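# Install the ticketed spare fan in top-row bay 4

## Task

In the storage system's top row, fan bay 4 has no fan in it; take the replacement fan that the ticket specifies and install it in that bay.

## Robot and tools

Robot: two arms on a fixed body. left_arm is the robot's own left arm, on the +y side, with a left hand; right_arm is on the -y side with a right hand. Base poses (scene frame): left_arm (+0.049, +0.242, +1.803) m, quat_wxyz (+0.562, -0.495, +0.438, -0.497); right_arm (+0.049, -0.242, +1.803) m, quat_wxyz (+0.562, +0.495, +0.438, +0.497). Image left/right does not match arm names.

Scene frame: origin on the floor under the centre of the robot's foot, +z up, +x the way the robot faces. Positions in metres. Only the floor height is known; the storage furniture may sit at an angle. Reported hand positions and orientations can be a few cm off, more at long reach.

Hand point: a point fixed to the palm, 0.15 m out from the wrist mount along the fingers and 0.05 m in front of the palm. Its +z runs along straight fingers, +y out of the palm, +x across the palm away from the thumb on the right hand (toward the thumb on the left hand). Straight fingers extend 0.06 to 0.07 m past the point, their centre lines 0.06 m behind it along -y. A wrist bracket on the little-finger side can strike things. Thumb turned in front of the palm lets the hand close on items 0.035 to 0.065 m thick, or a handle down to about 0.025 m.

The 28-number row (every moving tool uses it; all values in [-1, 1], always all 28 even if one arm acts): left_arm dx, dy, dz, rx, ry, rz; left hand little, ring, middle, index, thumb_bend, thumb_turn, force_limit, speed; then the same fourteen for right_arm and its hand.
Pose numbers are offsets, not poses: each counts from that arm's Hand target as it stood when the action or move began, along that Hand target's own axes. Scale 1.0 = 0.6 m or 180 degrees; rx, ry, rz form one rotation vector. All zeros re-requests the current Hand target; repeating an offset moves on further. Orientation requests are clipped to within 40 degrees of the measured one each step.
Hand numbers are absolute targets. Fingers and thumb_bend: +1 straight/open, -1 curled. thumb_turn: +1 beside the palm, -1 in front of it, facing the fingers. force_limit: -1 about 0 N up to +1 about 10 N at the fingertip (15 N for the two thumb motors). speed: near zero at -1, rising to full at +0.48 and above; use -0.94 or lower for a gentle close. No value means 'unchanged': to leave a hand alone, resend the last eight numbers actually run for it (before any, its hand_measured plus hand_force_limit and hand_speed). A motor only starts when its target changes by at least 0.002. To grip harder, raise force_limit and send a target more closed than hand_measured; to loosen, send one more open.

Tools:
execute_actions(actions, cameras): actions is a list of actions; each action is up to 15 rows, one per 1/30 s step, the last row held to fill 15 steps. Every row in an action is measured from the action's start pose. cameras: list of names, ["all"], [] or null; images appear only when asked or when actions is empty.
move(target, speed, blend, blocking, cameras): target is one row or up to 15 rows; every row counts from the same starting Hand targets. speed in m/s, 0.002 to 4.3, default 0.25 (turns up to twice that in rad/s), one number or one per row. blend in m rounds corners between rows; 0 stops at each. Paths run straight, end together, last at least 0.5 s and stop after 10 s. They do not avoid obstacles or the other arm. blocking=false returns after about 0.5 s while motion continues.
wait(seconds 0 to 10, cameras): arms hold their last command.
stop(cameras): brakes a running move.
zoom_image(camera, region [x0, y0, x1, y1] in pixels, at most 504 by 504): closer look at the latest image of cam_head_left, cam_head_right, cam_left_wrist or cam_right_wrist (each 672x504).
show_instructions(): shows the reference pages (the work order/ticket).
finished_scene(scene=1): final; the fan must stay fitted without the robot.

Results: end_effector_position and end_effector_quat_wxyz per arm; Hand target (last commanded pose after clipping, the base for the next offsets); hand_measured, hand_stopped_by (moving, target, force, stalled, fault) and hand_load_n (positive when something pushes a finger open; a lost grip shows as load near 0), each six values in motor order; hand_force_limit, hand_speed; joint positions, velocities, torques; motor temperatures. move adds a line such as done, off_target, moving, held or fault, with limits=paced (pose clipped) or limits=held (steps withheld). Resting 1 to 3 cm (sometimes 5 cm) short, usually low, is normal and not a contact; a later command, even zeros, asks again, or send the remaining distance.

Avoid: dropping parts or releasing them while moving; fast contacts and pushing far past a contact; knocking anything out of the work area; any touch or squeeze between the two arms (including one hand closing on the other's fingers); sweeping a hand near its own base; long holds or stretched or blocked arms that heat motors (MOTOR HOT at 85 °C, arm fault at 100 °C); overloading fingers with pulls, twists or swung loads. Loose objects may get a brief push now and then.

Each tool is called after ">>>" by a JSON object that holds its "fn" and its "kwargs", one argument or row to a line.

Reference images:

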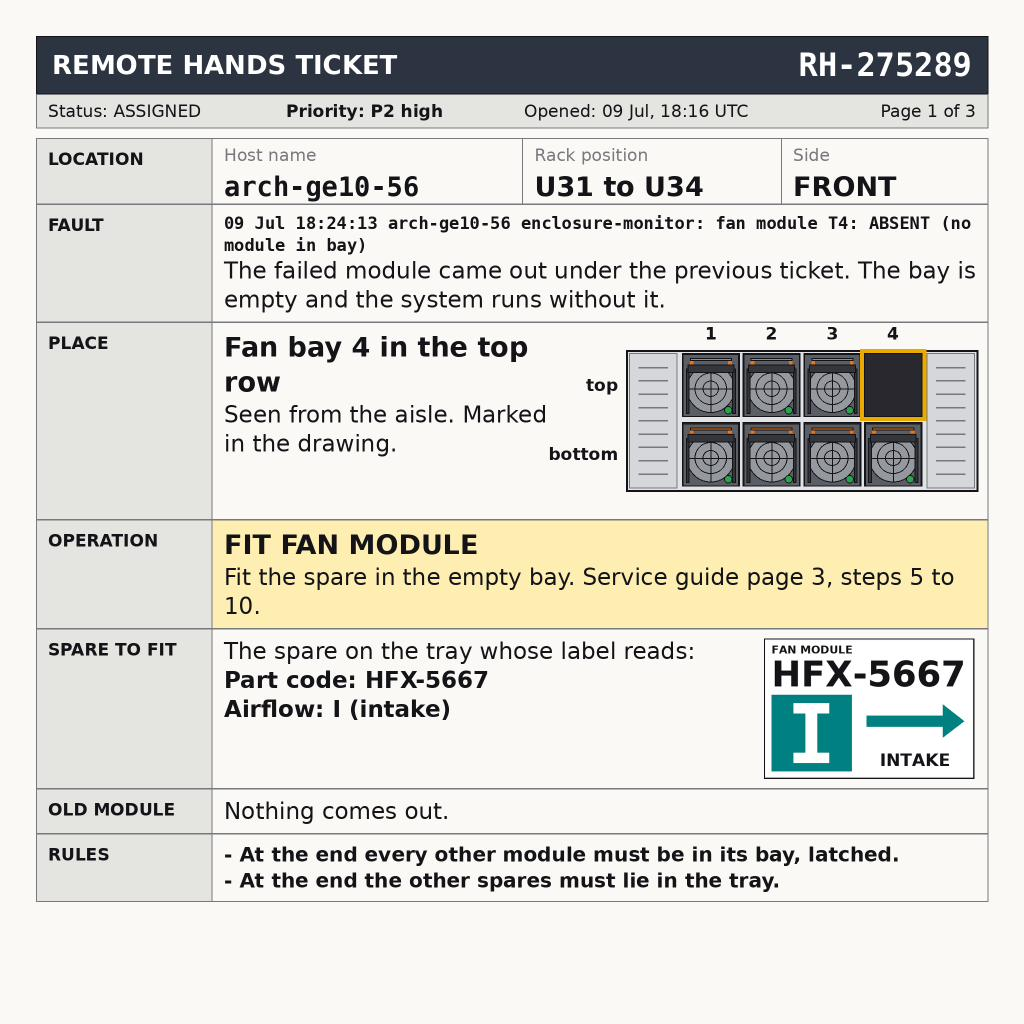

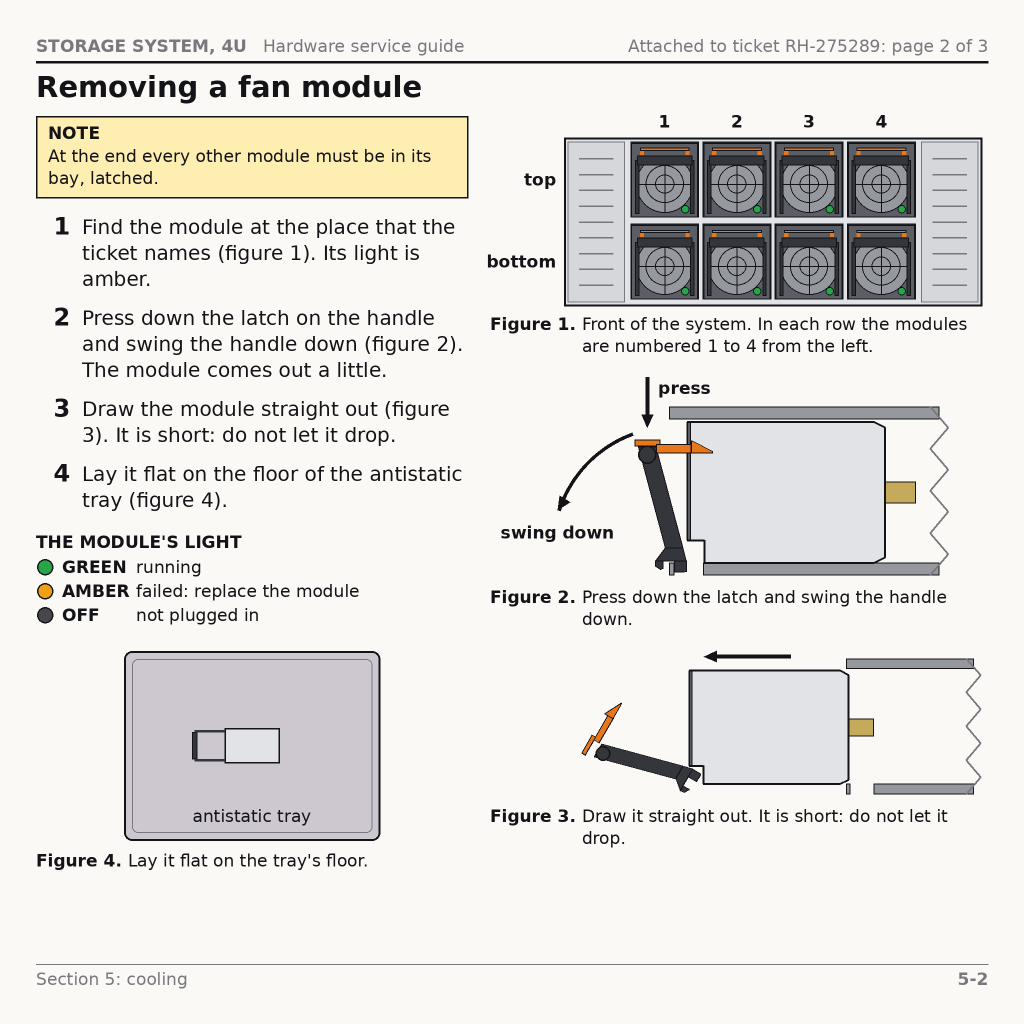

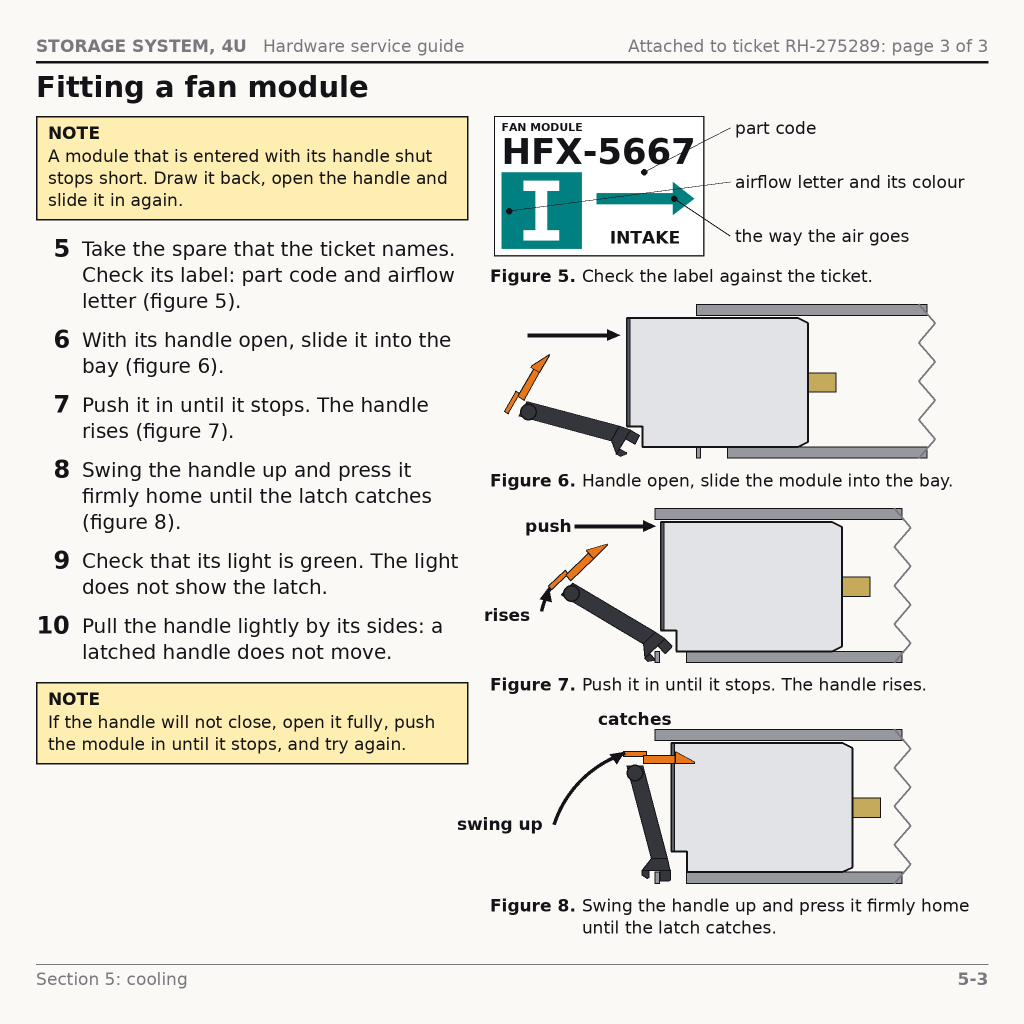

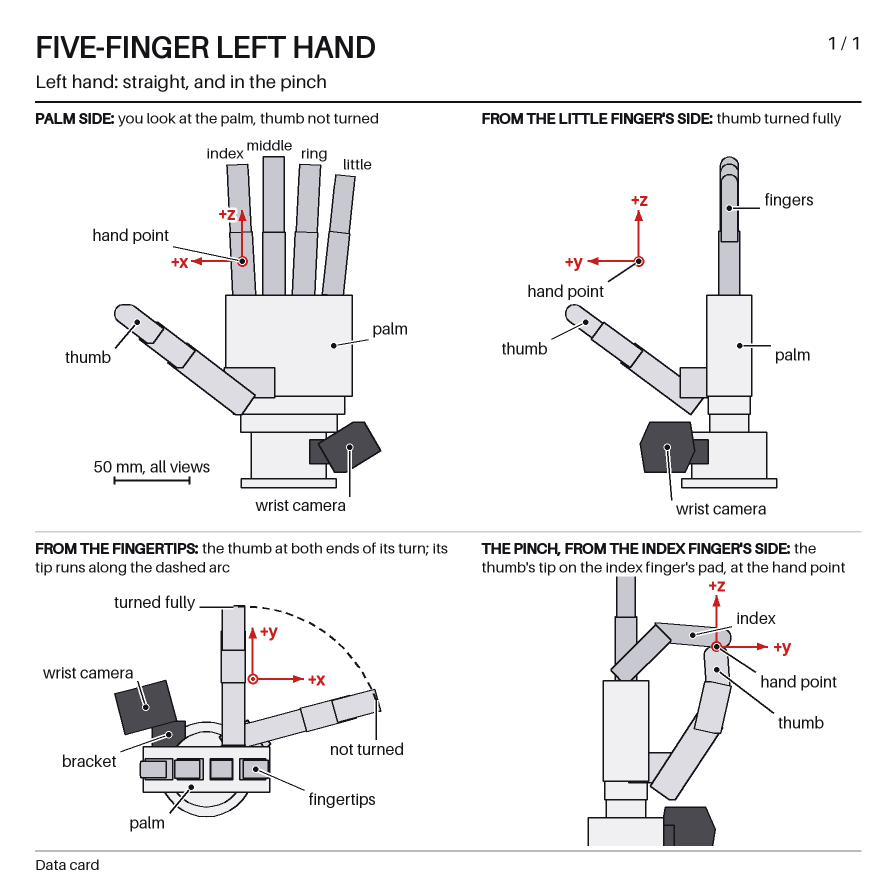

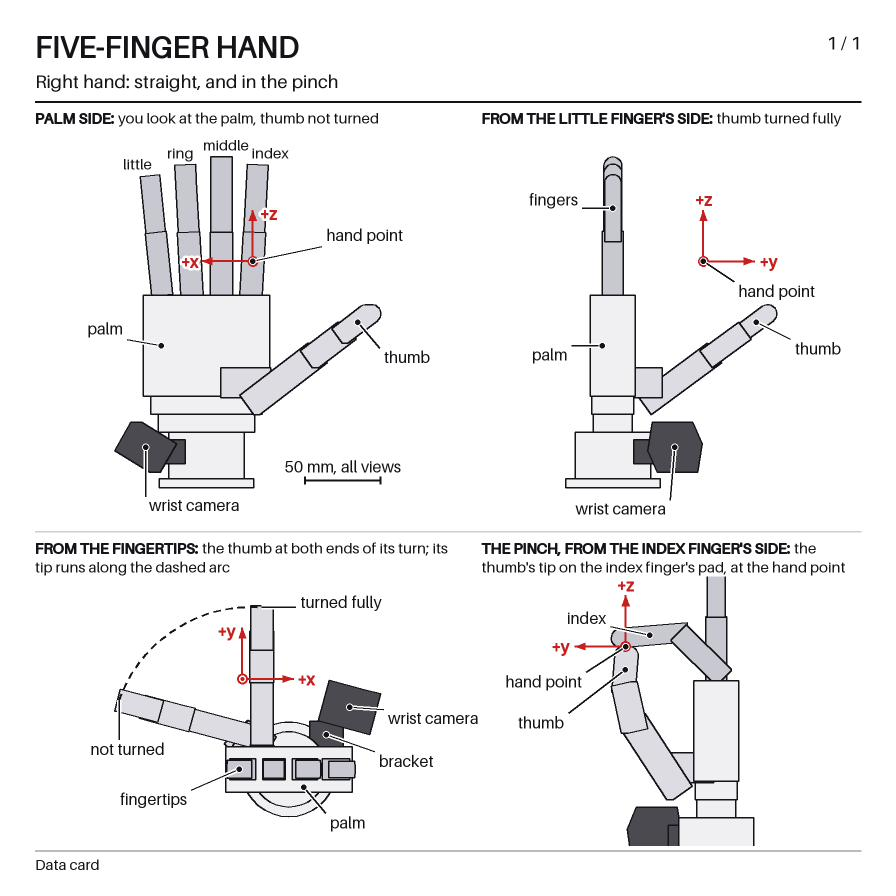

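## Session

>>> {"fn": "execute_actions", "kwargs": {
  "actions": []
}}

Scene clock: 0.00 s.
left_arm: end_effector_position=(+0.4903, -0.0340, +1.2455) hand_measured=(+1.000, +1.000, +1.000, +1.000, +1.000, +1.000) hand_load_n=(+0.0, +0.0, +0.0, +0.0, +0.0, +0.0) hand_stopped_by=(target, target, target, target, target, target) hand_force_limit=0.00 hand_speed=-0.80 end_effector_quat_wxyz=(-0.044, +0.977, -0.203, -0.039) | right_arm: end_effector_position=(+0.5780, -0.4044, +1.3200) hand_measured=(+1.000, +1.000, +1.000, +1.000, +1.000, +1.000) hand_load_n=(+0.0, +0.0, +0.0, +0.0, +0.0, +0.0) hand_stopped_by=(target, target, target, target, target, target) hand_force_limit=0.00 hand_speed=-0.80 end_effector_quat_wxyz=(-0.001, +0.470, -0.779, +0.415)
Joint positions: left_arm=[0.967 1.499 1.16 0.115 -0.701 -1.168] | right_arm=[-1.606 1.146 0.896 0.733 0.603 0.172]
Joint velocities: within noise
Joint torques (N m): no reading
Motor temperatures (°C): left_arm=[34 35 36 29 30 31] | right_arm=[30 30 33 27 27 30]
Heat: left arm: hottest elbow 36 °C; right arm: hottest elbow 33 °C.
Hand target: left_arm +0.4849, -0.0328, +1.2431; -0.045, +0.977, -0.205, -0.043 | right_arm +0.5815, -0.4050, +1.3227; +0.004, -0.469, +0.778, -0.418

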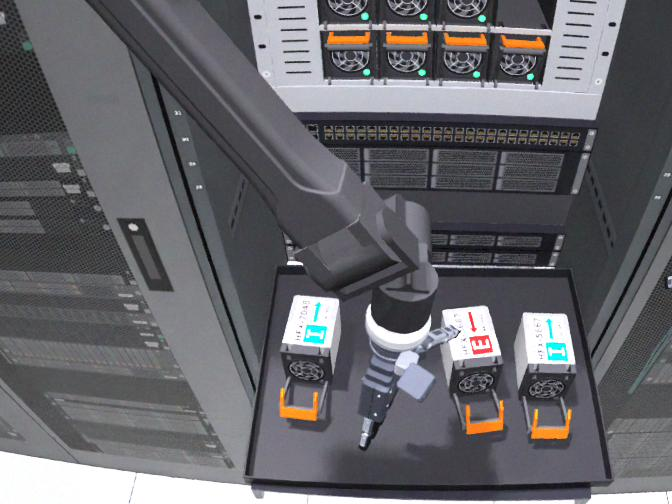

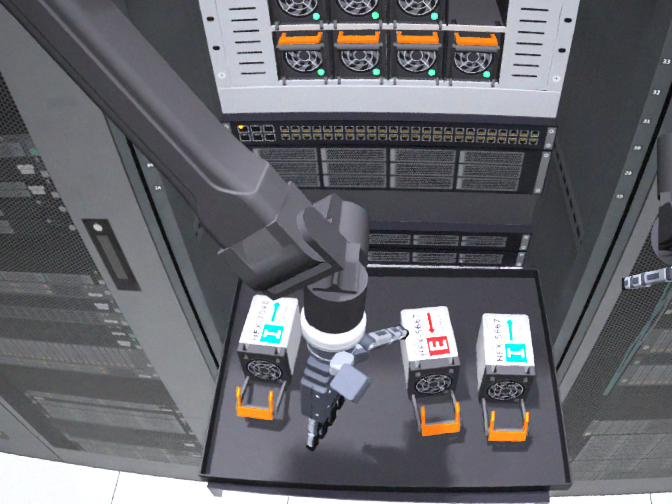

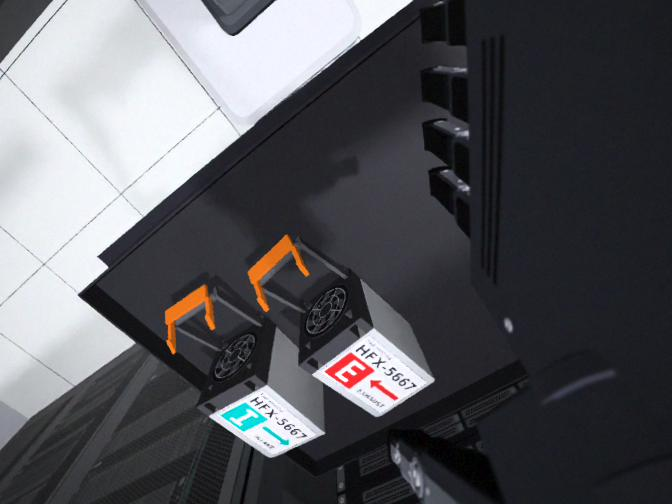

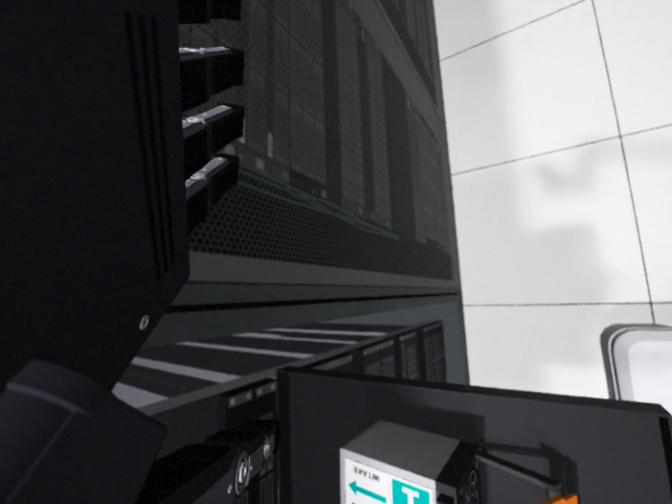

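>>> {"fn": "zoom_image", "kwargs": {
  "camera": "cam_head_left",
  "region": [420, 280, 620, 480]
}}

>>> {"fn": "zoom_image", "kwargs": {
  "camera": "cam_head_left",
  "region": [240, 0, 640, 120]
}}

>>> {"fn": "zoom_image", "kwargs": {
  "camera": "cam_head_left",
  "region": [250, 260, 450, 460]
}}

Scaled by 2.520 from the camera's 672x504 image, which has a finer 960x720 frame.

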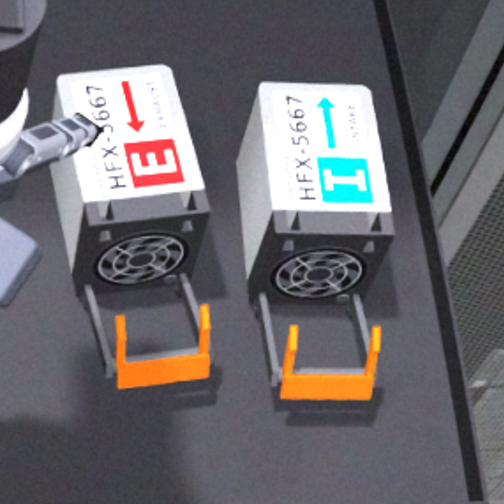

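Scaled by 1.260 from the camera's 672x504 image, which has a finer 960x720 frame.

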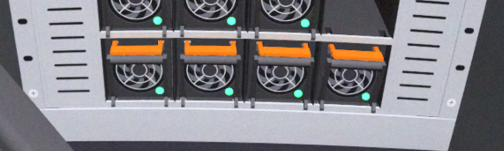

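Scaled by 2.520 from the camera's 672x504 image, which has a finer 960x720 frame.

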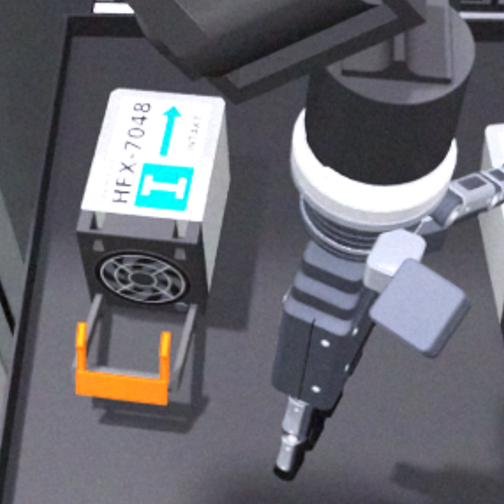

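>>> {"fn": "zoom_image", "kwargs": {
  "camera": "cam_head_right",
  "region": [380, 280, 580, 480]
}}

>>> {"fn": "zoom_image", "kwargs": {
  "camera": "cam_head_right",
  "region": [200, 0, 600, 120]
}}

>>> {"fn": "zoom_image", "kwargs": {
  "camera": "cam_head_right",
  "region": [400, 0, 600, 100]
}}

>>> {"fn": "zoom_image", "kwargs": {
  "camera": "cam_head_left",
  "region": [440, 0, 640, 100]
}}

Scaled by 2.520 from the camera's 672x504 image, which has a finer 960x720 frame.

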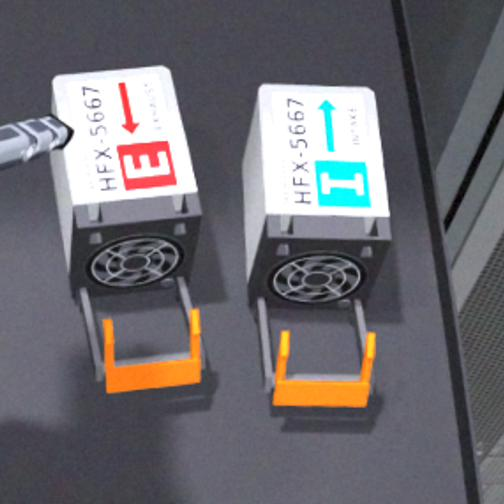

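Scaled by 1.260 from the camera's 672x504 image, which has a finer 960x720 frame.

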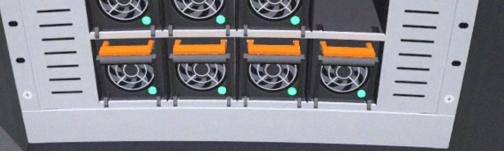

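Scaled by 2.520 from the camera's 672x504 image, which has a finer 960x720 frame.

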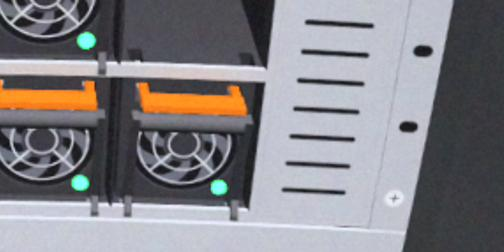

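Scaled by 2.520 from the camera's 672x504 image, which has a finer 960x720 frame.

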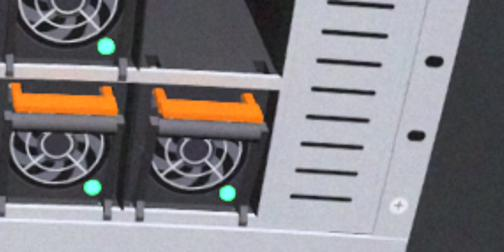

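>>> {"fn": "move", "kwargs": {
  "target": [-0.464, -0.539, -0.082, 0, 0, 0, 1, 1, 1, 1, 1, 1, 0.0, -0.8, 0, 0, 0, 0, 0, 0, 1, 1, 1, 1, 1, 1, 0.0, -0.8],
  "cameras": ["all"]
}}

Scene clock: 9.93 s.
left_arm: end_effector_position=(+0.3783, +0.3655, +1.3438) hand_measured=(+1.000, +1.000, +1.000, +1.000, +1.000, +1.000) hand_load_n=(+0.0, +0.0, +0.0, +0.0, +0.0, +0.0) hand_stopped_by=(target, target, target, target, target, target) hand_force_limit=0.00 hand_speed=-0.80 end_effector_quat_wxyz=(-0.046, +0.978, -0.201, -0.034) | right_arm: end_effector_position=(+0.5780, -0.4044, +1.3200) hand_measured=(+1.000, +1.000, +1.000, +1.000, +1.000, +1.000) hand_load_n=(+0.0, +0.0, +0.0, +0.0, +0.0, -0.5) hand_stopped_by=(target, target, target, target, target, target) hand_force_limit=0.00 hand_speed=-0.80 end_effector_quat_wxyz=(-0.001, +0.470, -0.779, +0.415)
Joint positions: left_arm=[1.976 1.104 0.645 0.292 0.291 -0.98] | right_arm=[-1.606 1.146 0.896 0.733 0.603 0.172]
Joint torques (N m): left_arm=[3.37 -10.99 -3.06 0.88 0.12 0.17] | right_arm=[-1.2 -17.26 -0.03 2.14 0.4 -0.07]
Heat: left arm: hottest shoulder 36 °C; right arm: hottest elbow 33 °C.
Hand target: left_arm +0.3652, +0.3675, +1.3428; -0.045, +0.977, -0.205, -0.043 | right_arm +0.5815, -0.4050, +1.3227; +0.004, -0.469, +0.778, -0.418
Off the commanded pose: left_arm 0.013 m, 1 deg | right_arm 0.004 m, 1 deg.
move: off_target (left_arm)
camera_calibration:
cam_left_wrist: T_world_to_cam=[[0.592828, 0.803772, 0.0500584, -0.588488], [0.723659, -0.558953, 0.404833, -0.612495], [0.353374, -0.203771, -0.913019, 1.28843], [0, 0, 0, 1]] pos_world=[0.336812, 0.393199, 1.45378]

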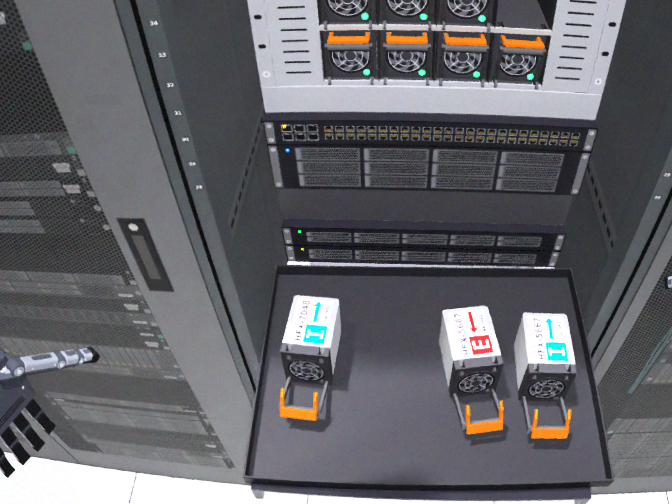

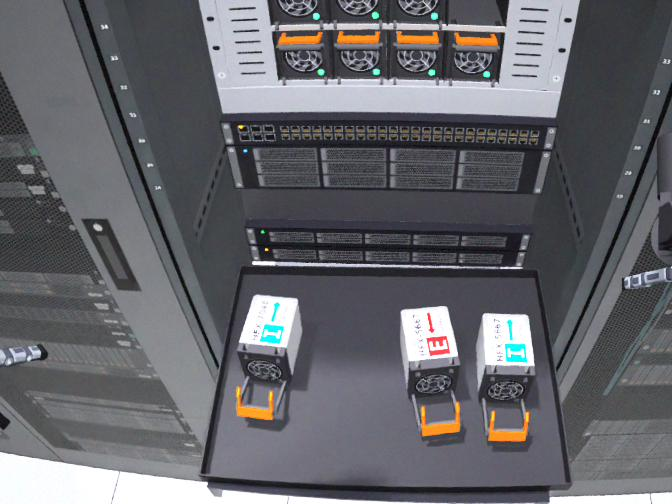

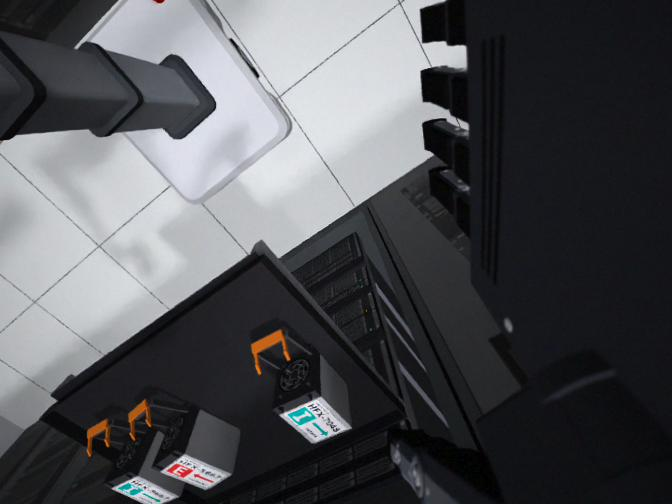

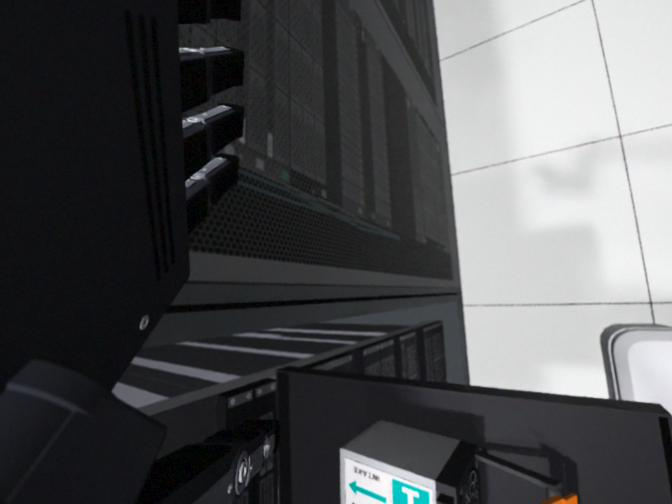

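>>> {"fn": "move", "kwargs": {
  "target": [0,0,0,0,0,0, 1, 1, 1, 1, 1, 1, 0.0, -0.8, -0.2497, 0.0252, -0.1730, -0.2859, 0.0007, 0.3234, 1, 1, 1, 1, 1, 1, 0.0, -0.8],
  "cameras": ["all"]
}}

Scene clock: 26.10 s.
left_arm: end_effector_position=(+0.3782, +0.3655, +1.3438) hand_measured=(+1.000, +1.000, +1.000, +1.000, +1.000, +1.000) hand_load_n=(+0.0, +0.0, +0.0, +0.0, +0.0, +0.0) hand_stopped_by=(target, target, target, target, target, target) hand_force_limit=0.00 hand_speed=-0.80 end_effector_quat_wxyz=(-0.046, +0.978, -0.201, -0.034) | right_arm: end_effector_position=(+0.6078, -0.2294, +1.3233) hand_measured=(+1.000, +1.000, +1.000, +1.000, +1.000, +1.000) hand_load_n=(+0.0, +0.0, +0.0, +0.0, +0.0, +0.0) hand_stopped_by=(target, target, target, target, target, target) hand_force_limit=0.00 hand_speed=-0.80 end_effector_quat_wxyz=(+0.003, -0.004, +1.000, -0.006)
Joint positions: left_arm=[1.976 1.104 0.645 0.292 0.291 -0.979] | right_arm=[-1.515 1.055 1.068 -0.132 0.067 1.446]
Joint torques (N m): left_arm=[3.37 -10.99 -3.04 0.9 0.12 0.2] | right_arm=[0.79 -16.91 1.91 0.61 -0.13 0]
Heat: left arm: hottest elbow 37 °C; right arm: hottest elbow 33 °C.
Hand target: left_arm +0.3652, +0.3675, +1.3428; -0.045, +0.977, -0.205, -0.043 | right_arm +0.6130, -0.2249, +1.3224; +0.004, -0.001, +1.000, -0.001
Off the commanded pose: left_arm 0.013 m, 1 deg | right_arm 0.007 m, 1 deg.
move: off_target (left_arm)
camera_calibration:
cam_left_wrist: T_world_to_cam=[[0.593418, 0.803341, 0.049994, -0.588505], [0.72327, -0.559464, 0.404822, -0.61209], [0.35318, -0.204069, -0.913028, 1.28865], [0, 0, 0, 1]] pos_world=[0.336813, 0.393301, 1.45378]
cam_right_wrist: T_world_to_cam=[[-0.227938, 0.972828, -0.0406279, 0.417298], [0.8067, 0.21205, 0.551607, -1.17556], [0.545234, 0.0929578, -0.833114, 0.900946], [0, 0, 0, 1]] pos_world=[0.552215, -0.240432, 1.41599]

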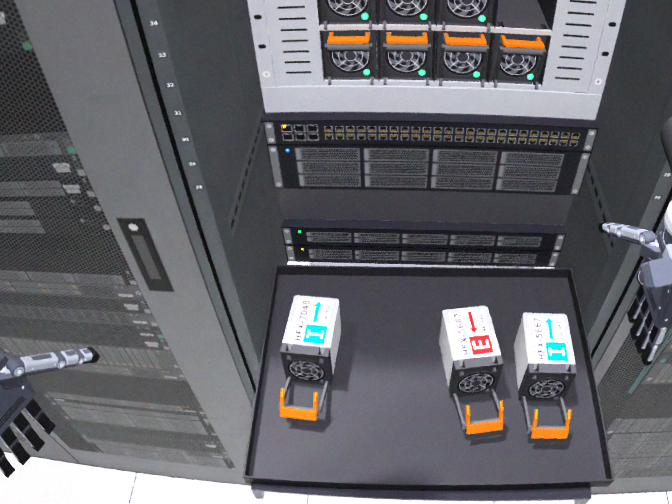

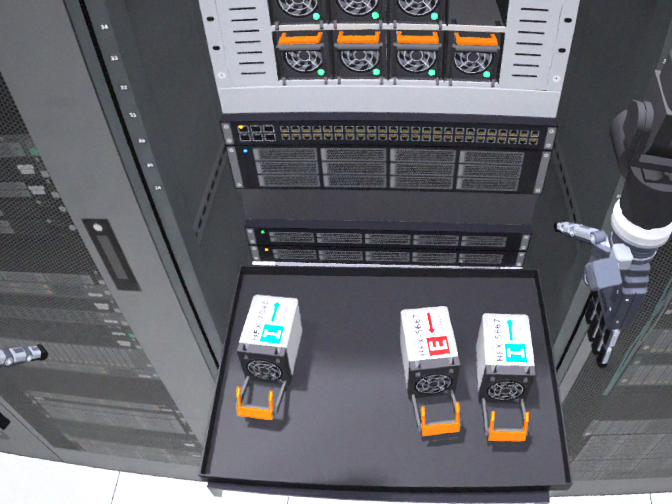

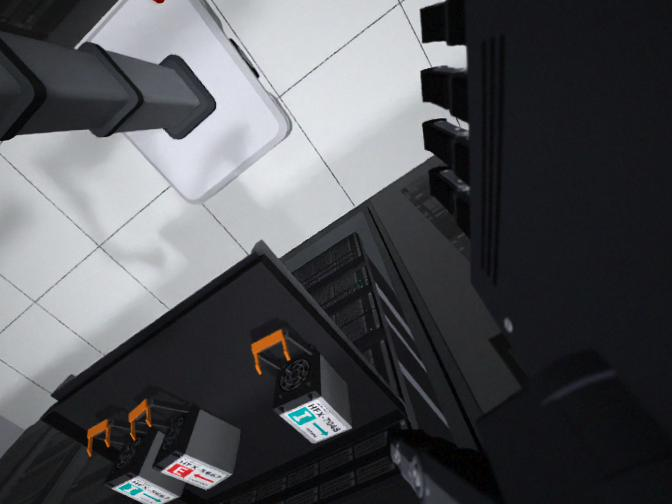

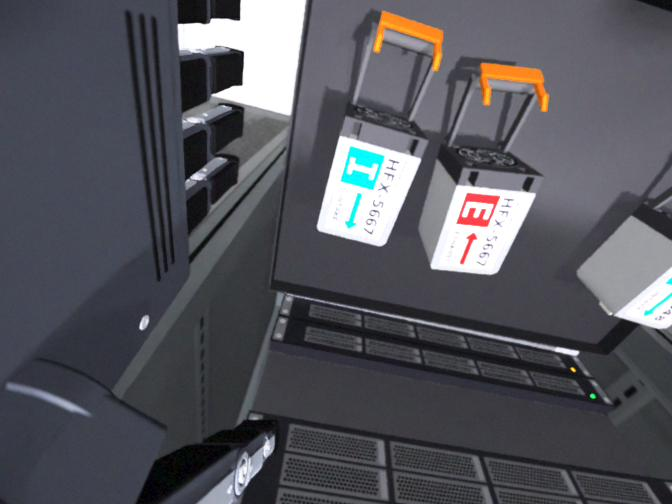

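>>> {"fn": "zoom_image", "kwargs": {
  "camera": "cam_right_wrist",
  "region": [290, 80, 440, 260]
}}

>>> {"fn": "zoom_image", "kwargs": {
  "camera": "cam_head_right",
  "region": [540, 160, 672, 380]
}}

Scaled by 2.800 from the camera's 672x504 image, which has a finer 960x720 frame.

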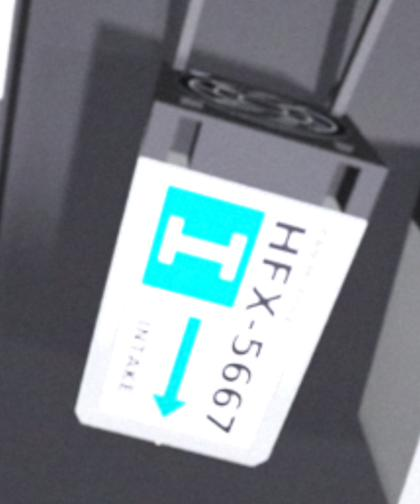

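Scaled by 2.291 from the camera's 672x504 image, which has a finer 960x720 frame.

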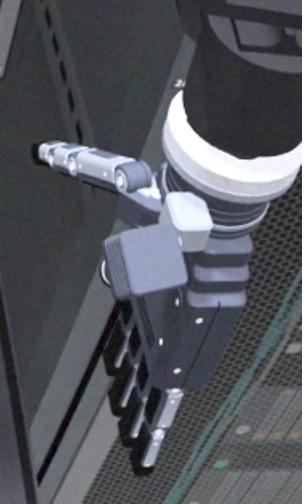

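>>> {"fn": "move", "kwargs": {
  "target": [0,0,0,0,0,0, 1, 1, 1, 1, 1, 1, 0.0, -0.8, -0.055, 0.0433, 0.1033, 0.25, 0, 0, 0.5, 0.5, 0.5, 0.5, 1, -1, 0.0, -0.3],
  "cameras": ["all"]
}}

Scene clock: 46.93 s.
left_arm: end_effector_position=(+0.3782, +0.3655, +1.3438) hand_measured=(+1.000, +1.000, +1.000, +1.000, +1.000, +1.000) hand_load_n=(+0.0, +0.0, +0.0, +0.0, +0.0, +0.0) hand_stopped_by=(target, target, target, target, target, target) hand_force_limit=0.00 hand_speed=-0.80 end_effector_quat_wxyz=(-0.046, +0.978, -0.201, -0.034) | right_arm: end_effector_position=(+0.6447, -0.2062, +1.2635) hand_measured=(+0.500, +0.500, +0.500, +0.500, +1.000, -1.000) hand_load_n=(+0.5, +0.0, +0.0, +0.0, +0.0, +0.0) hand_stopped_by=(target, target, target, target, target, target) hand_force_limit=0.00 hand_speed=-0.30 end_effector_quat_wxyz=(+0.002, +0.002, +0.922, -0.387)
Joint positions: left_arm=[1.976 1.104 0.645 0.292 0.291 -0.979] | right_arm=[-1.131 1.375 1.322 0.057 1.226 1.399]
Joint torques (N m): left_arm=[3.37 -10.99 -3.06 0.91 0.12 0.2] | right_arm=[3.96 -16.62 1.35 1.57 0.61 -0.15]
Heat: left arm: hottest elbow 37 °C; right arm: hottest shoulder 33 °C.
Hand target: left_arm +0.3652, +0.3675, +1.3428; -0.045, +0.977, -0.205, -0.043 | right_arm +0.6467, -0.1991, +1.2608; +0.004, +0.001, +0.924, -0.384
Off the commanded pose: left_arm 0.013 m, 1 deg | right_arm 0.008 m, 0 deg.
move: off_target (left_arm)
camera_calibration:
cam_left_wrist: T_world_to_cam=[[0.593418, 0.803341, 0.049994, -0.588505], [0.72327, -0.559464, 0.404822, -0.61209], [0.35318, -0.204069, -0.913028, 1.28865], [0, 0, 0, 1]] pos_world=[0.336813, 0.393301, 1.45378]
cam_right_wrist: T_world_to_cam=[[-0.21378, 0.664438, -0.716115, 1.18144], [0.811385, 0.529006, 0.248611, -0.732093], [0.544016, -0.527896, -0.652206, 0.472888], [0, 0, 0, 1]] pos_world=[0.589317, -0.148074, 1.33647]

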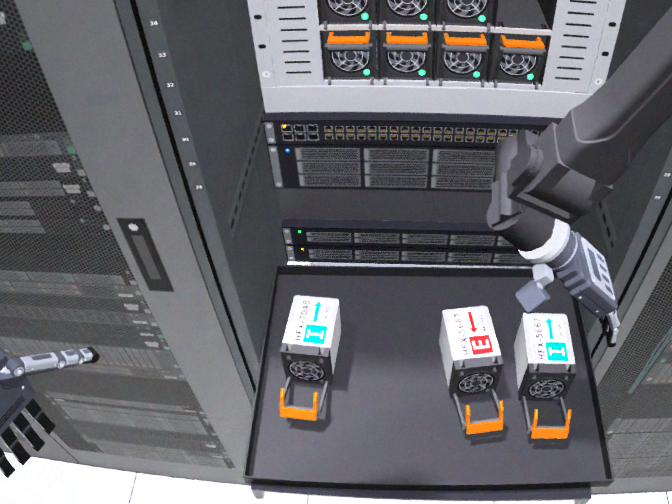

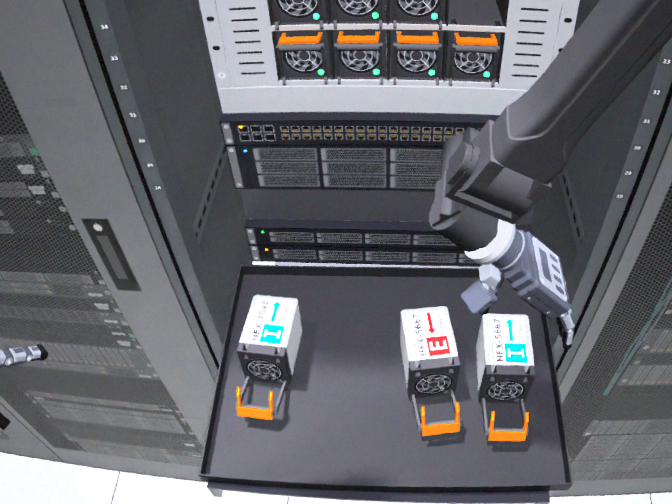

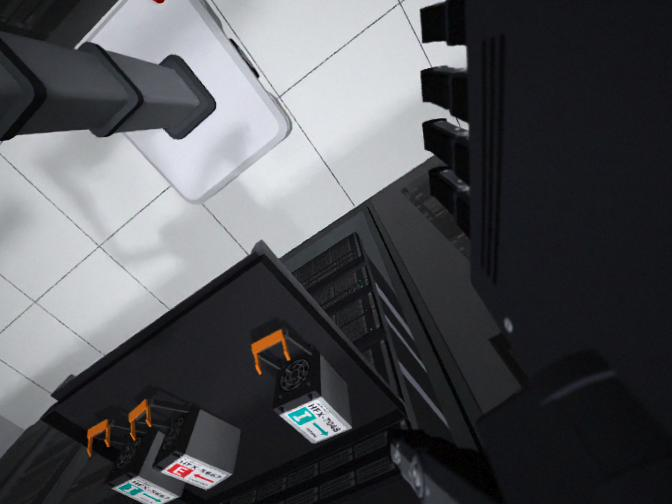

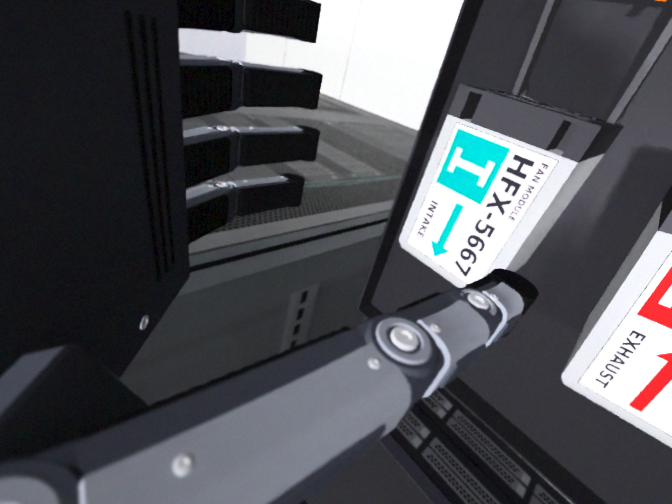

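>>> {"fn": "zoom_image", "kwargs": {
  "camera": "cam_right_wrist",
  "region": [360, 60, 672, 320]
}}

Scaled by 1.615 from the camera's 672x504 image, which has a finer 960x720 frame.

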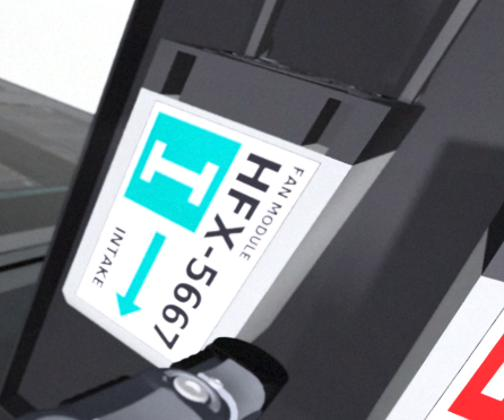

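>>> {"fn": "move", "kwargs": {
  "target": [0,0,0,0,0,0, 1, 1, 1, 1, 1, 1, 0.0, -0.8, 0.009, 0.1048, 0.093, 0, 0, 0, 0.5, 0.5, 0.5, 0.5, 1, -1, 0.0, -0.3],
  "cameras": ["all"],
  "speed": 0.15
}}

Scene clock: 51.30 s.
left_arm: end_effector_position=(+0.3782, +0.3655, +1.3438) hand_measured=(+1.000, +1.000, +1.000, +1.000, +1.000, +1.000) hand_load_n=(+0.0, +0.0, +0.0, +0.0, +0.0, +0.0) hand_stopped_by=(target, target, target, target, target, target) hand_force_limit=0.00 hand_speed=-0.80 end_effector_quat_wxyz=(-0.046, +0.978, -0.201, -0.034) | right_arm: end_effector_position=(+0.6410, -0.1904, +1.1801) hand_measured=(+0.500, +0.500, +0.500, +0.500, +1.000, -1.000) hand_load_n=(+0.0, +0.0, +0.0, +0.0, +0.0, +0.0) hand_stopped_by=(target, target, target, target, target, target) hand_force_limit=0.00 hand_speed=-0.30 end_effector_quat_wxyz=(+0.004, +0.002, +0.925, -0.381)
Joint positions: left_arm=[1.976 1.104 0.645 0.292 0.291 -0.979] | right_arm=[-1.173 1.584 1.506 0.082 1.171 1.398]
Joint torques (N m): left_arm=[3.43 -11.05 -3.06 0.9 0.12 0.19] | right_arm=[3.19 -17.26 1.2 1.33 0.48 -0.12]
Heat: left arm: hottest elbow 37 °C; right arm: hottest shoulder 33 °C.
Hand target: left_arm +0.3652, +0.3675, +1.3428; -0.045, +0.977, -0.205, -0.043 | right_arm +0.6419, -0.1942, +1.1768; +0.004, +0.001, +0.924, -0.383
Off the commanded pose: left_arm 0.013 m, 1 deg | right_arm 0.005 m, 0 deg.
move: off_target (left_arm)
camera_calibration:
cam_left_wrist: T_world_to_cam=[[0.593418, 0.803341, 0.049994, -0.588505], [0.72327, -0.559464, 0.404822, -0.61209], [0.35318, -0.204069, -0.913028, 1.28865], [0, 0, 0, 1]] pos_world=[0.336813, 0.393301, 1.45378]
cam_right_wrist: T_world_to_cam=[[-0.213837, 0.673303, -0.707769, 1.1023], [0.80983, 0.527369, 0.257017, -0.725933], [0.546306, -0.518212, -0.658032, 0.436148], [0, 0, 0, 1]] pos_world=[0.585325, -0.133333, 1.25375]

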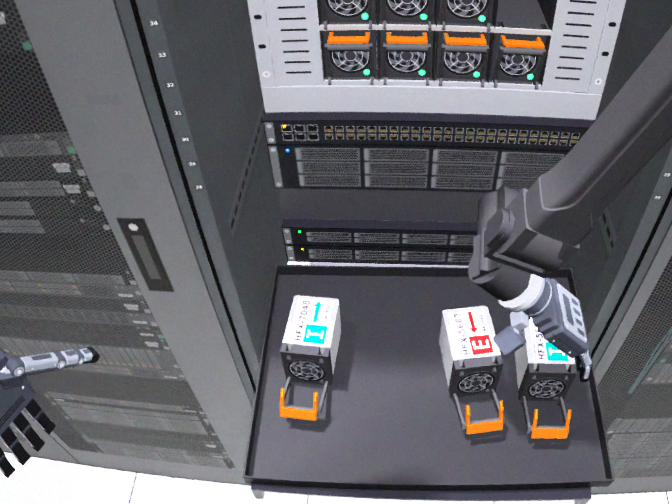

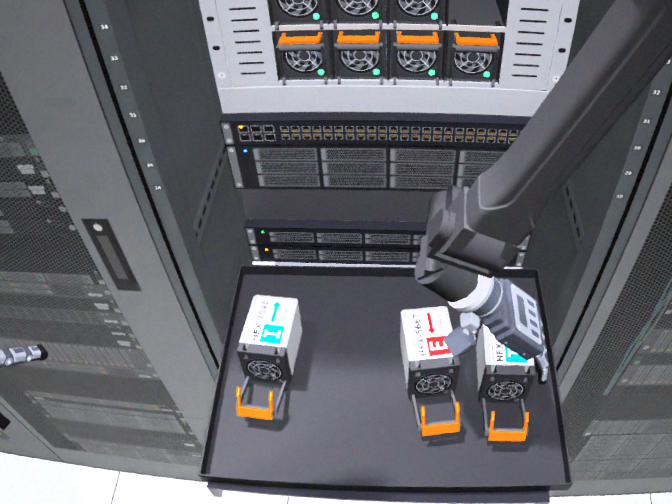

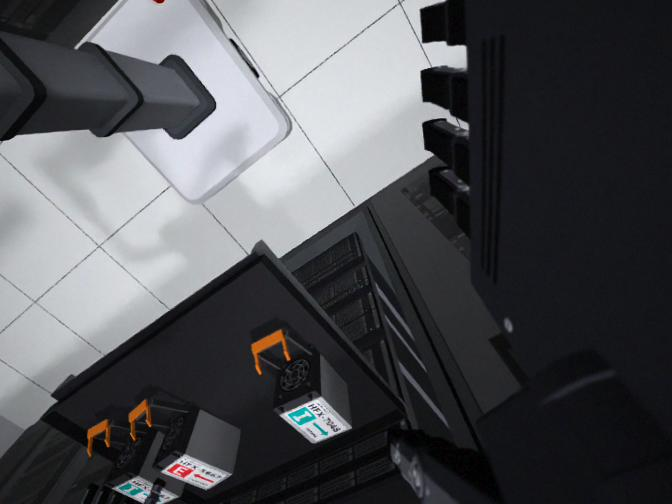

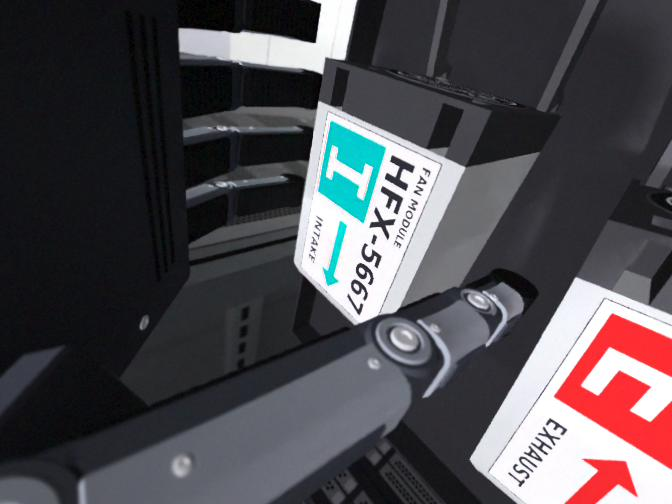

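>>> {"fn": "move", "kwargs": {
  "target": [0,0,0,0,0,0, 1, 1, 1, 1, 1, 1, 0.0, -0.8, 0.001, -0.0195, 0.0055, 0, 0, 0, 0.6, 0.6, 0.6, 0.6, 1, -1, 0.0, -0.3],
  "cameras": ["cam_right_wrist"],
  "speed": 0.15
}}

Scene clock: 54.00 s.
left_arm: end_effector_position=(+0.3782, +0.3655, +1.3438) hand_measured=(+1.000, +1.000, +1.000, +1.000, +1.000, +1.000) hand_load_n=(+0.0, +0.0, +0.5, +0.0, +0.0, +0.0) hand_stopped_by=(target, target, target, target, target, target) hand_force_limit=0.00 hand_speed=-0.80 end_effector_quat_wxyz=(-0.046, +0.978, -0.201, -0.034) | right_arm: end_effector_position=(+0.6340, -0.1962, +1.1767) hand_measured=(+0.600, +0.600, +0.600, +0.600, +1.000, -1.000) hand_load_n=(+0.0, +0.0, +0.0, -0.5, +0.0, +0.0) hand_stopped_by=(target, target, target, target, target, target) hand_force_limit=0.00 hand_speed=-0.30 end_effector_quat_wxyz=(+0.000, -0.002, +0.925, -0.380)
Joint positions: left_arm=[1.976 1.104 0.645 0.292 0.291 -0.979] | right_arm=[-1.186 1.584 1.495 0.082 1.157 1.398]
Joint torques (N m): left_arm=[3.43 -10.99 -3.04 0.9 0.12 0.2] | right_arm=[3.19 -19.31 0.12 1.37 0.48 -0.12]
Heat: left arm: hottest elbow 37 °C; right arm: hottest shoulder 33 °C.
Hand target: left_arm +0.3652, +0.3675, +1.3428; -0.045, +0.977, -0.205, -0.043 | right_arm +0.6413, -0.2049, +1.1827; +0.004, +0.001, +0.924, -0.384
Off the commanded pose: left_arm 0.013 m, 1 deg | right_arm 0.013 m, 1 deg.
move: off_target (left_arm, right_arm)
camera_calibration:
cam_right_wrist: T_world_to_cam=[[-0.223853, 0.673153, -0.704809, 1.10511], [0.810145, 0.530534, 0.249397, -0.707007], [0.541807, -0.515169, -0.664113, 0.445278], [0, 0, 0, 1]] pos_world=[0.578904, -0.139421, 1.25093]
Images, in order (width x height): cam_right_wrist 672x504.

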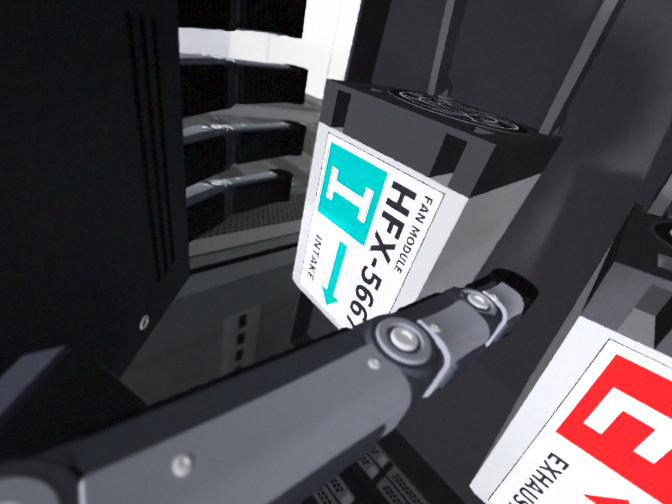

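>>> {"fn": "move", "kwargs": {
  "target": [0,0,0,0,0,0, 1, 1, 1, 1, 1, 1, 0.0, -0.8, 0.0, 0.034, 0.037, 0, 0, 0, 0.6, 0.6, 0.6, 0.6, 1, -1, 0.0, -0.3],
  "cameras": ["cam_right_wrist"],
  "speed": 0.08
}}

Scene clock: 55.87 s.
left_arm: end_effector_position=(+0.3782, +0.3655, +1.3438) hand_measured=(+1.000, +1.000, +1.000, +1.000, +1.000, +1.000) hand_load_n=(+0.0, +0.0, +0.0, +0.0, +0.0, +0.0) hand_stopped_by=(target, target, target, target, target, target) hand_force_limit=0.00 hand_speed=-0.80 end_effector_quat_wxyz=(-0.046, +0.978, -0.201, -0.034) | right_arm: end_effector_position=(+0.6441, -0.2025, +1.1583) hand_measured=(+0.600, +0.600, +0.600, +0.600, +1.000, -1.000) hand_load_n=(-0.5, +0.0, +0.0, +0.0, +0.0, +0.0) hand_stopped_by=(target, target, target, target, target, target) hand_force_limit=0.00 hand_speed=-0.30 end_effector_quat_wxyz=(+0.007, +0.005, +0.925, -0.380)
Joint positions: left_arm=[1.976 1.104 0.645 0.292 0.291 -0.979] | right_arm=[-1.207 1.626 1.557 0.082 1.136 1.398]
Joint torques (N m): left_arm=[3.37 -11.05 -3.06 0.88 0.12 0.2] | right_arm=[2.32 -17.55 1.37 0.98 0.5 -0.13]
Heat: left arm: hottest elbow 37 °C; right arm: hottest shoulder 33 °C.
Hand target: left_arm +0.3652, +0.3675, +1.3428; -0.045, +0.977, -0.205, -0.043 | right_arm +0.6414, -0.2061, +1.1526; +0.004, +0.001, +0.924, -0.383
Off the commanded pose: left_arm 0.013 m, 1 deg | right_arm 0.007 m, 1 deg.
move: off_target (left_arm)
camera_calibration:
cam_right_wrist: T_world_to_cam=[[-0.20592, 0.673973, -0.709477, 1.09273], [0.809165, 0.524999, 0.263873, -0.724471], [0.550318, -0.519747, -0.653463, 0.405742], [0, 0, 0, 1]] pos_world=[0.587944, -0.145239, 1.23157]
Images, in order (width x height): cam_right_wrist 672x504.

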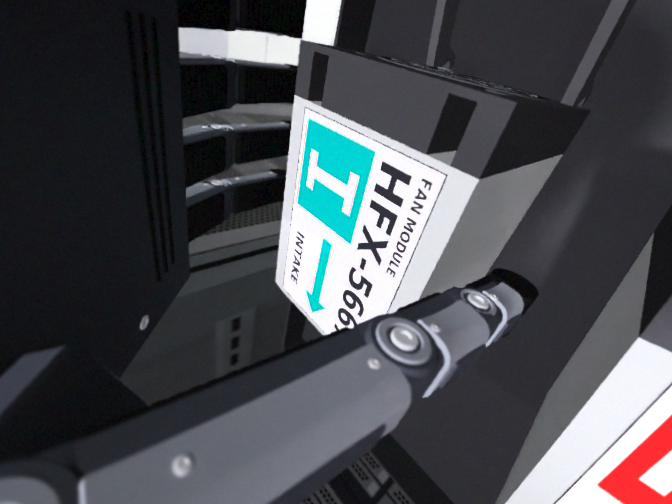

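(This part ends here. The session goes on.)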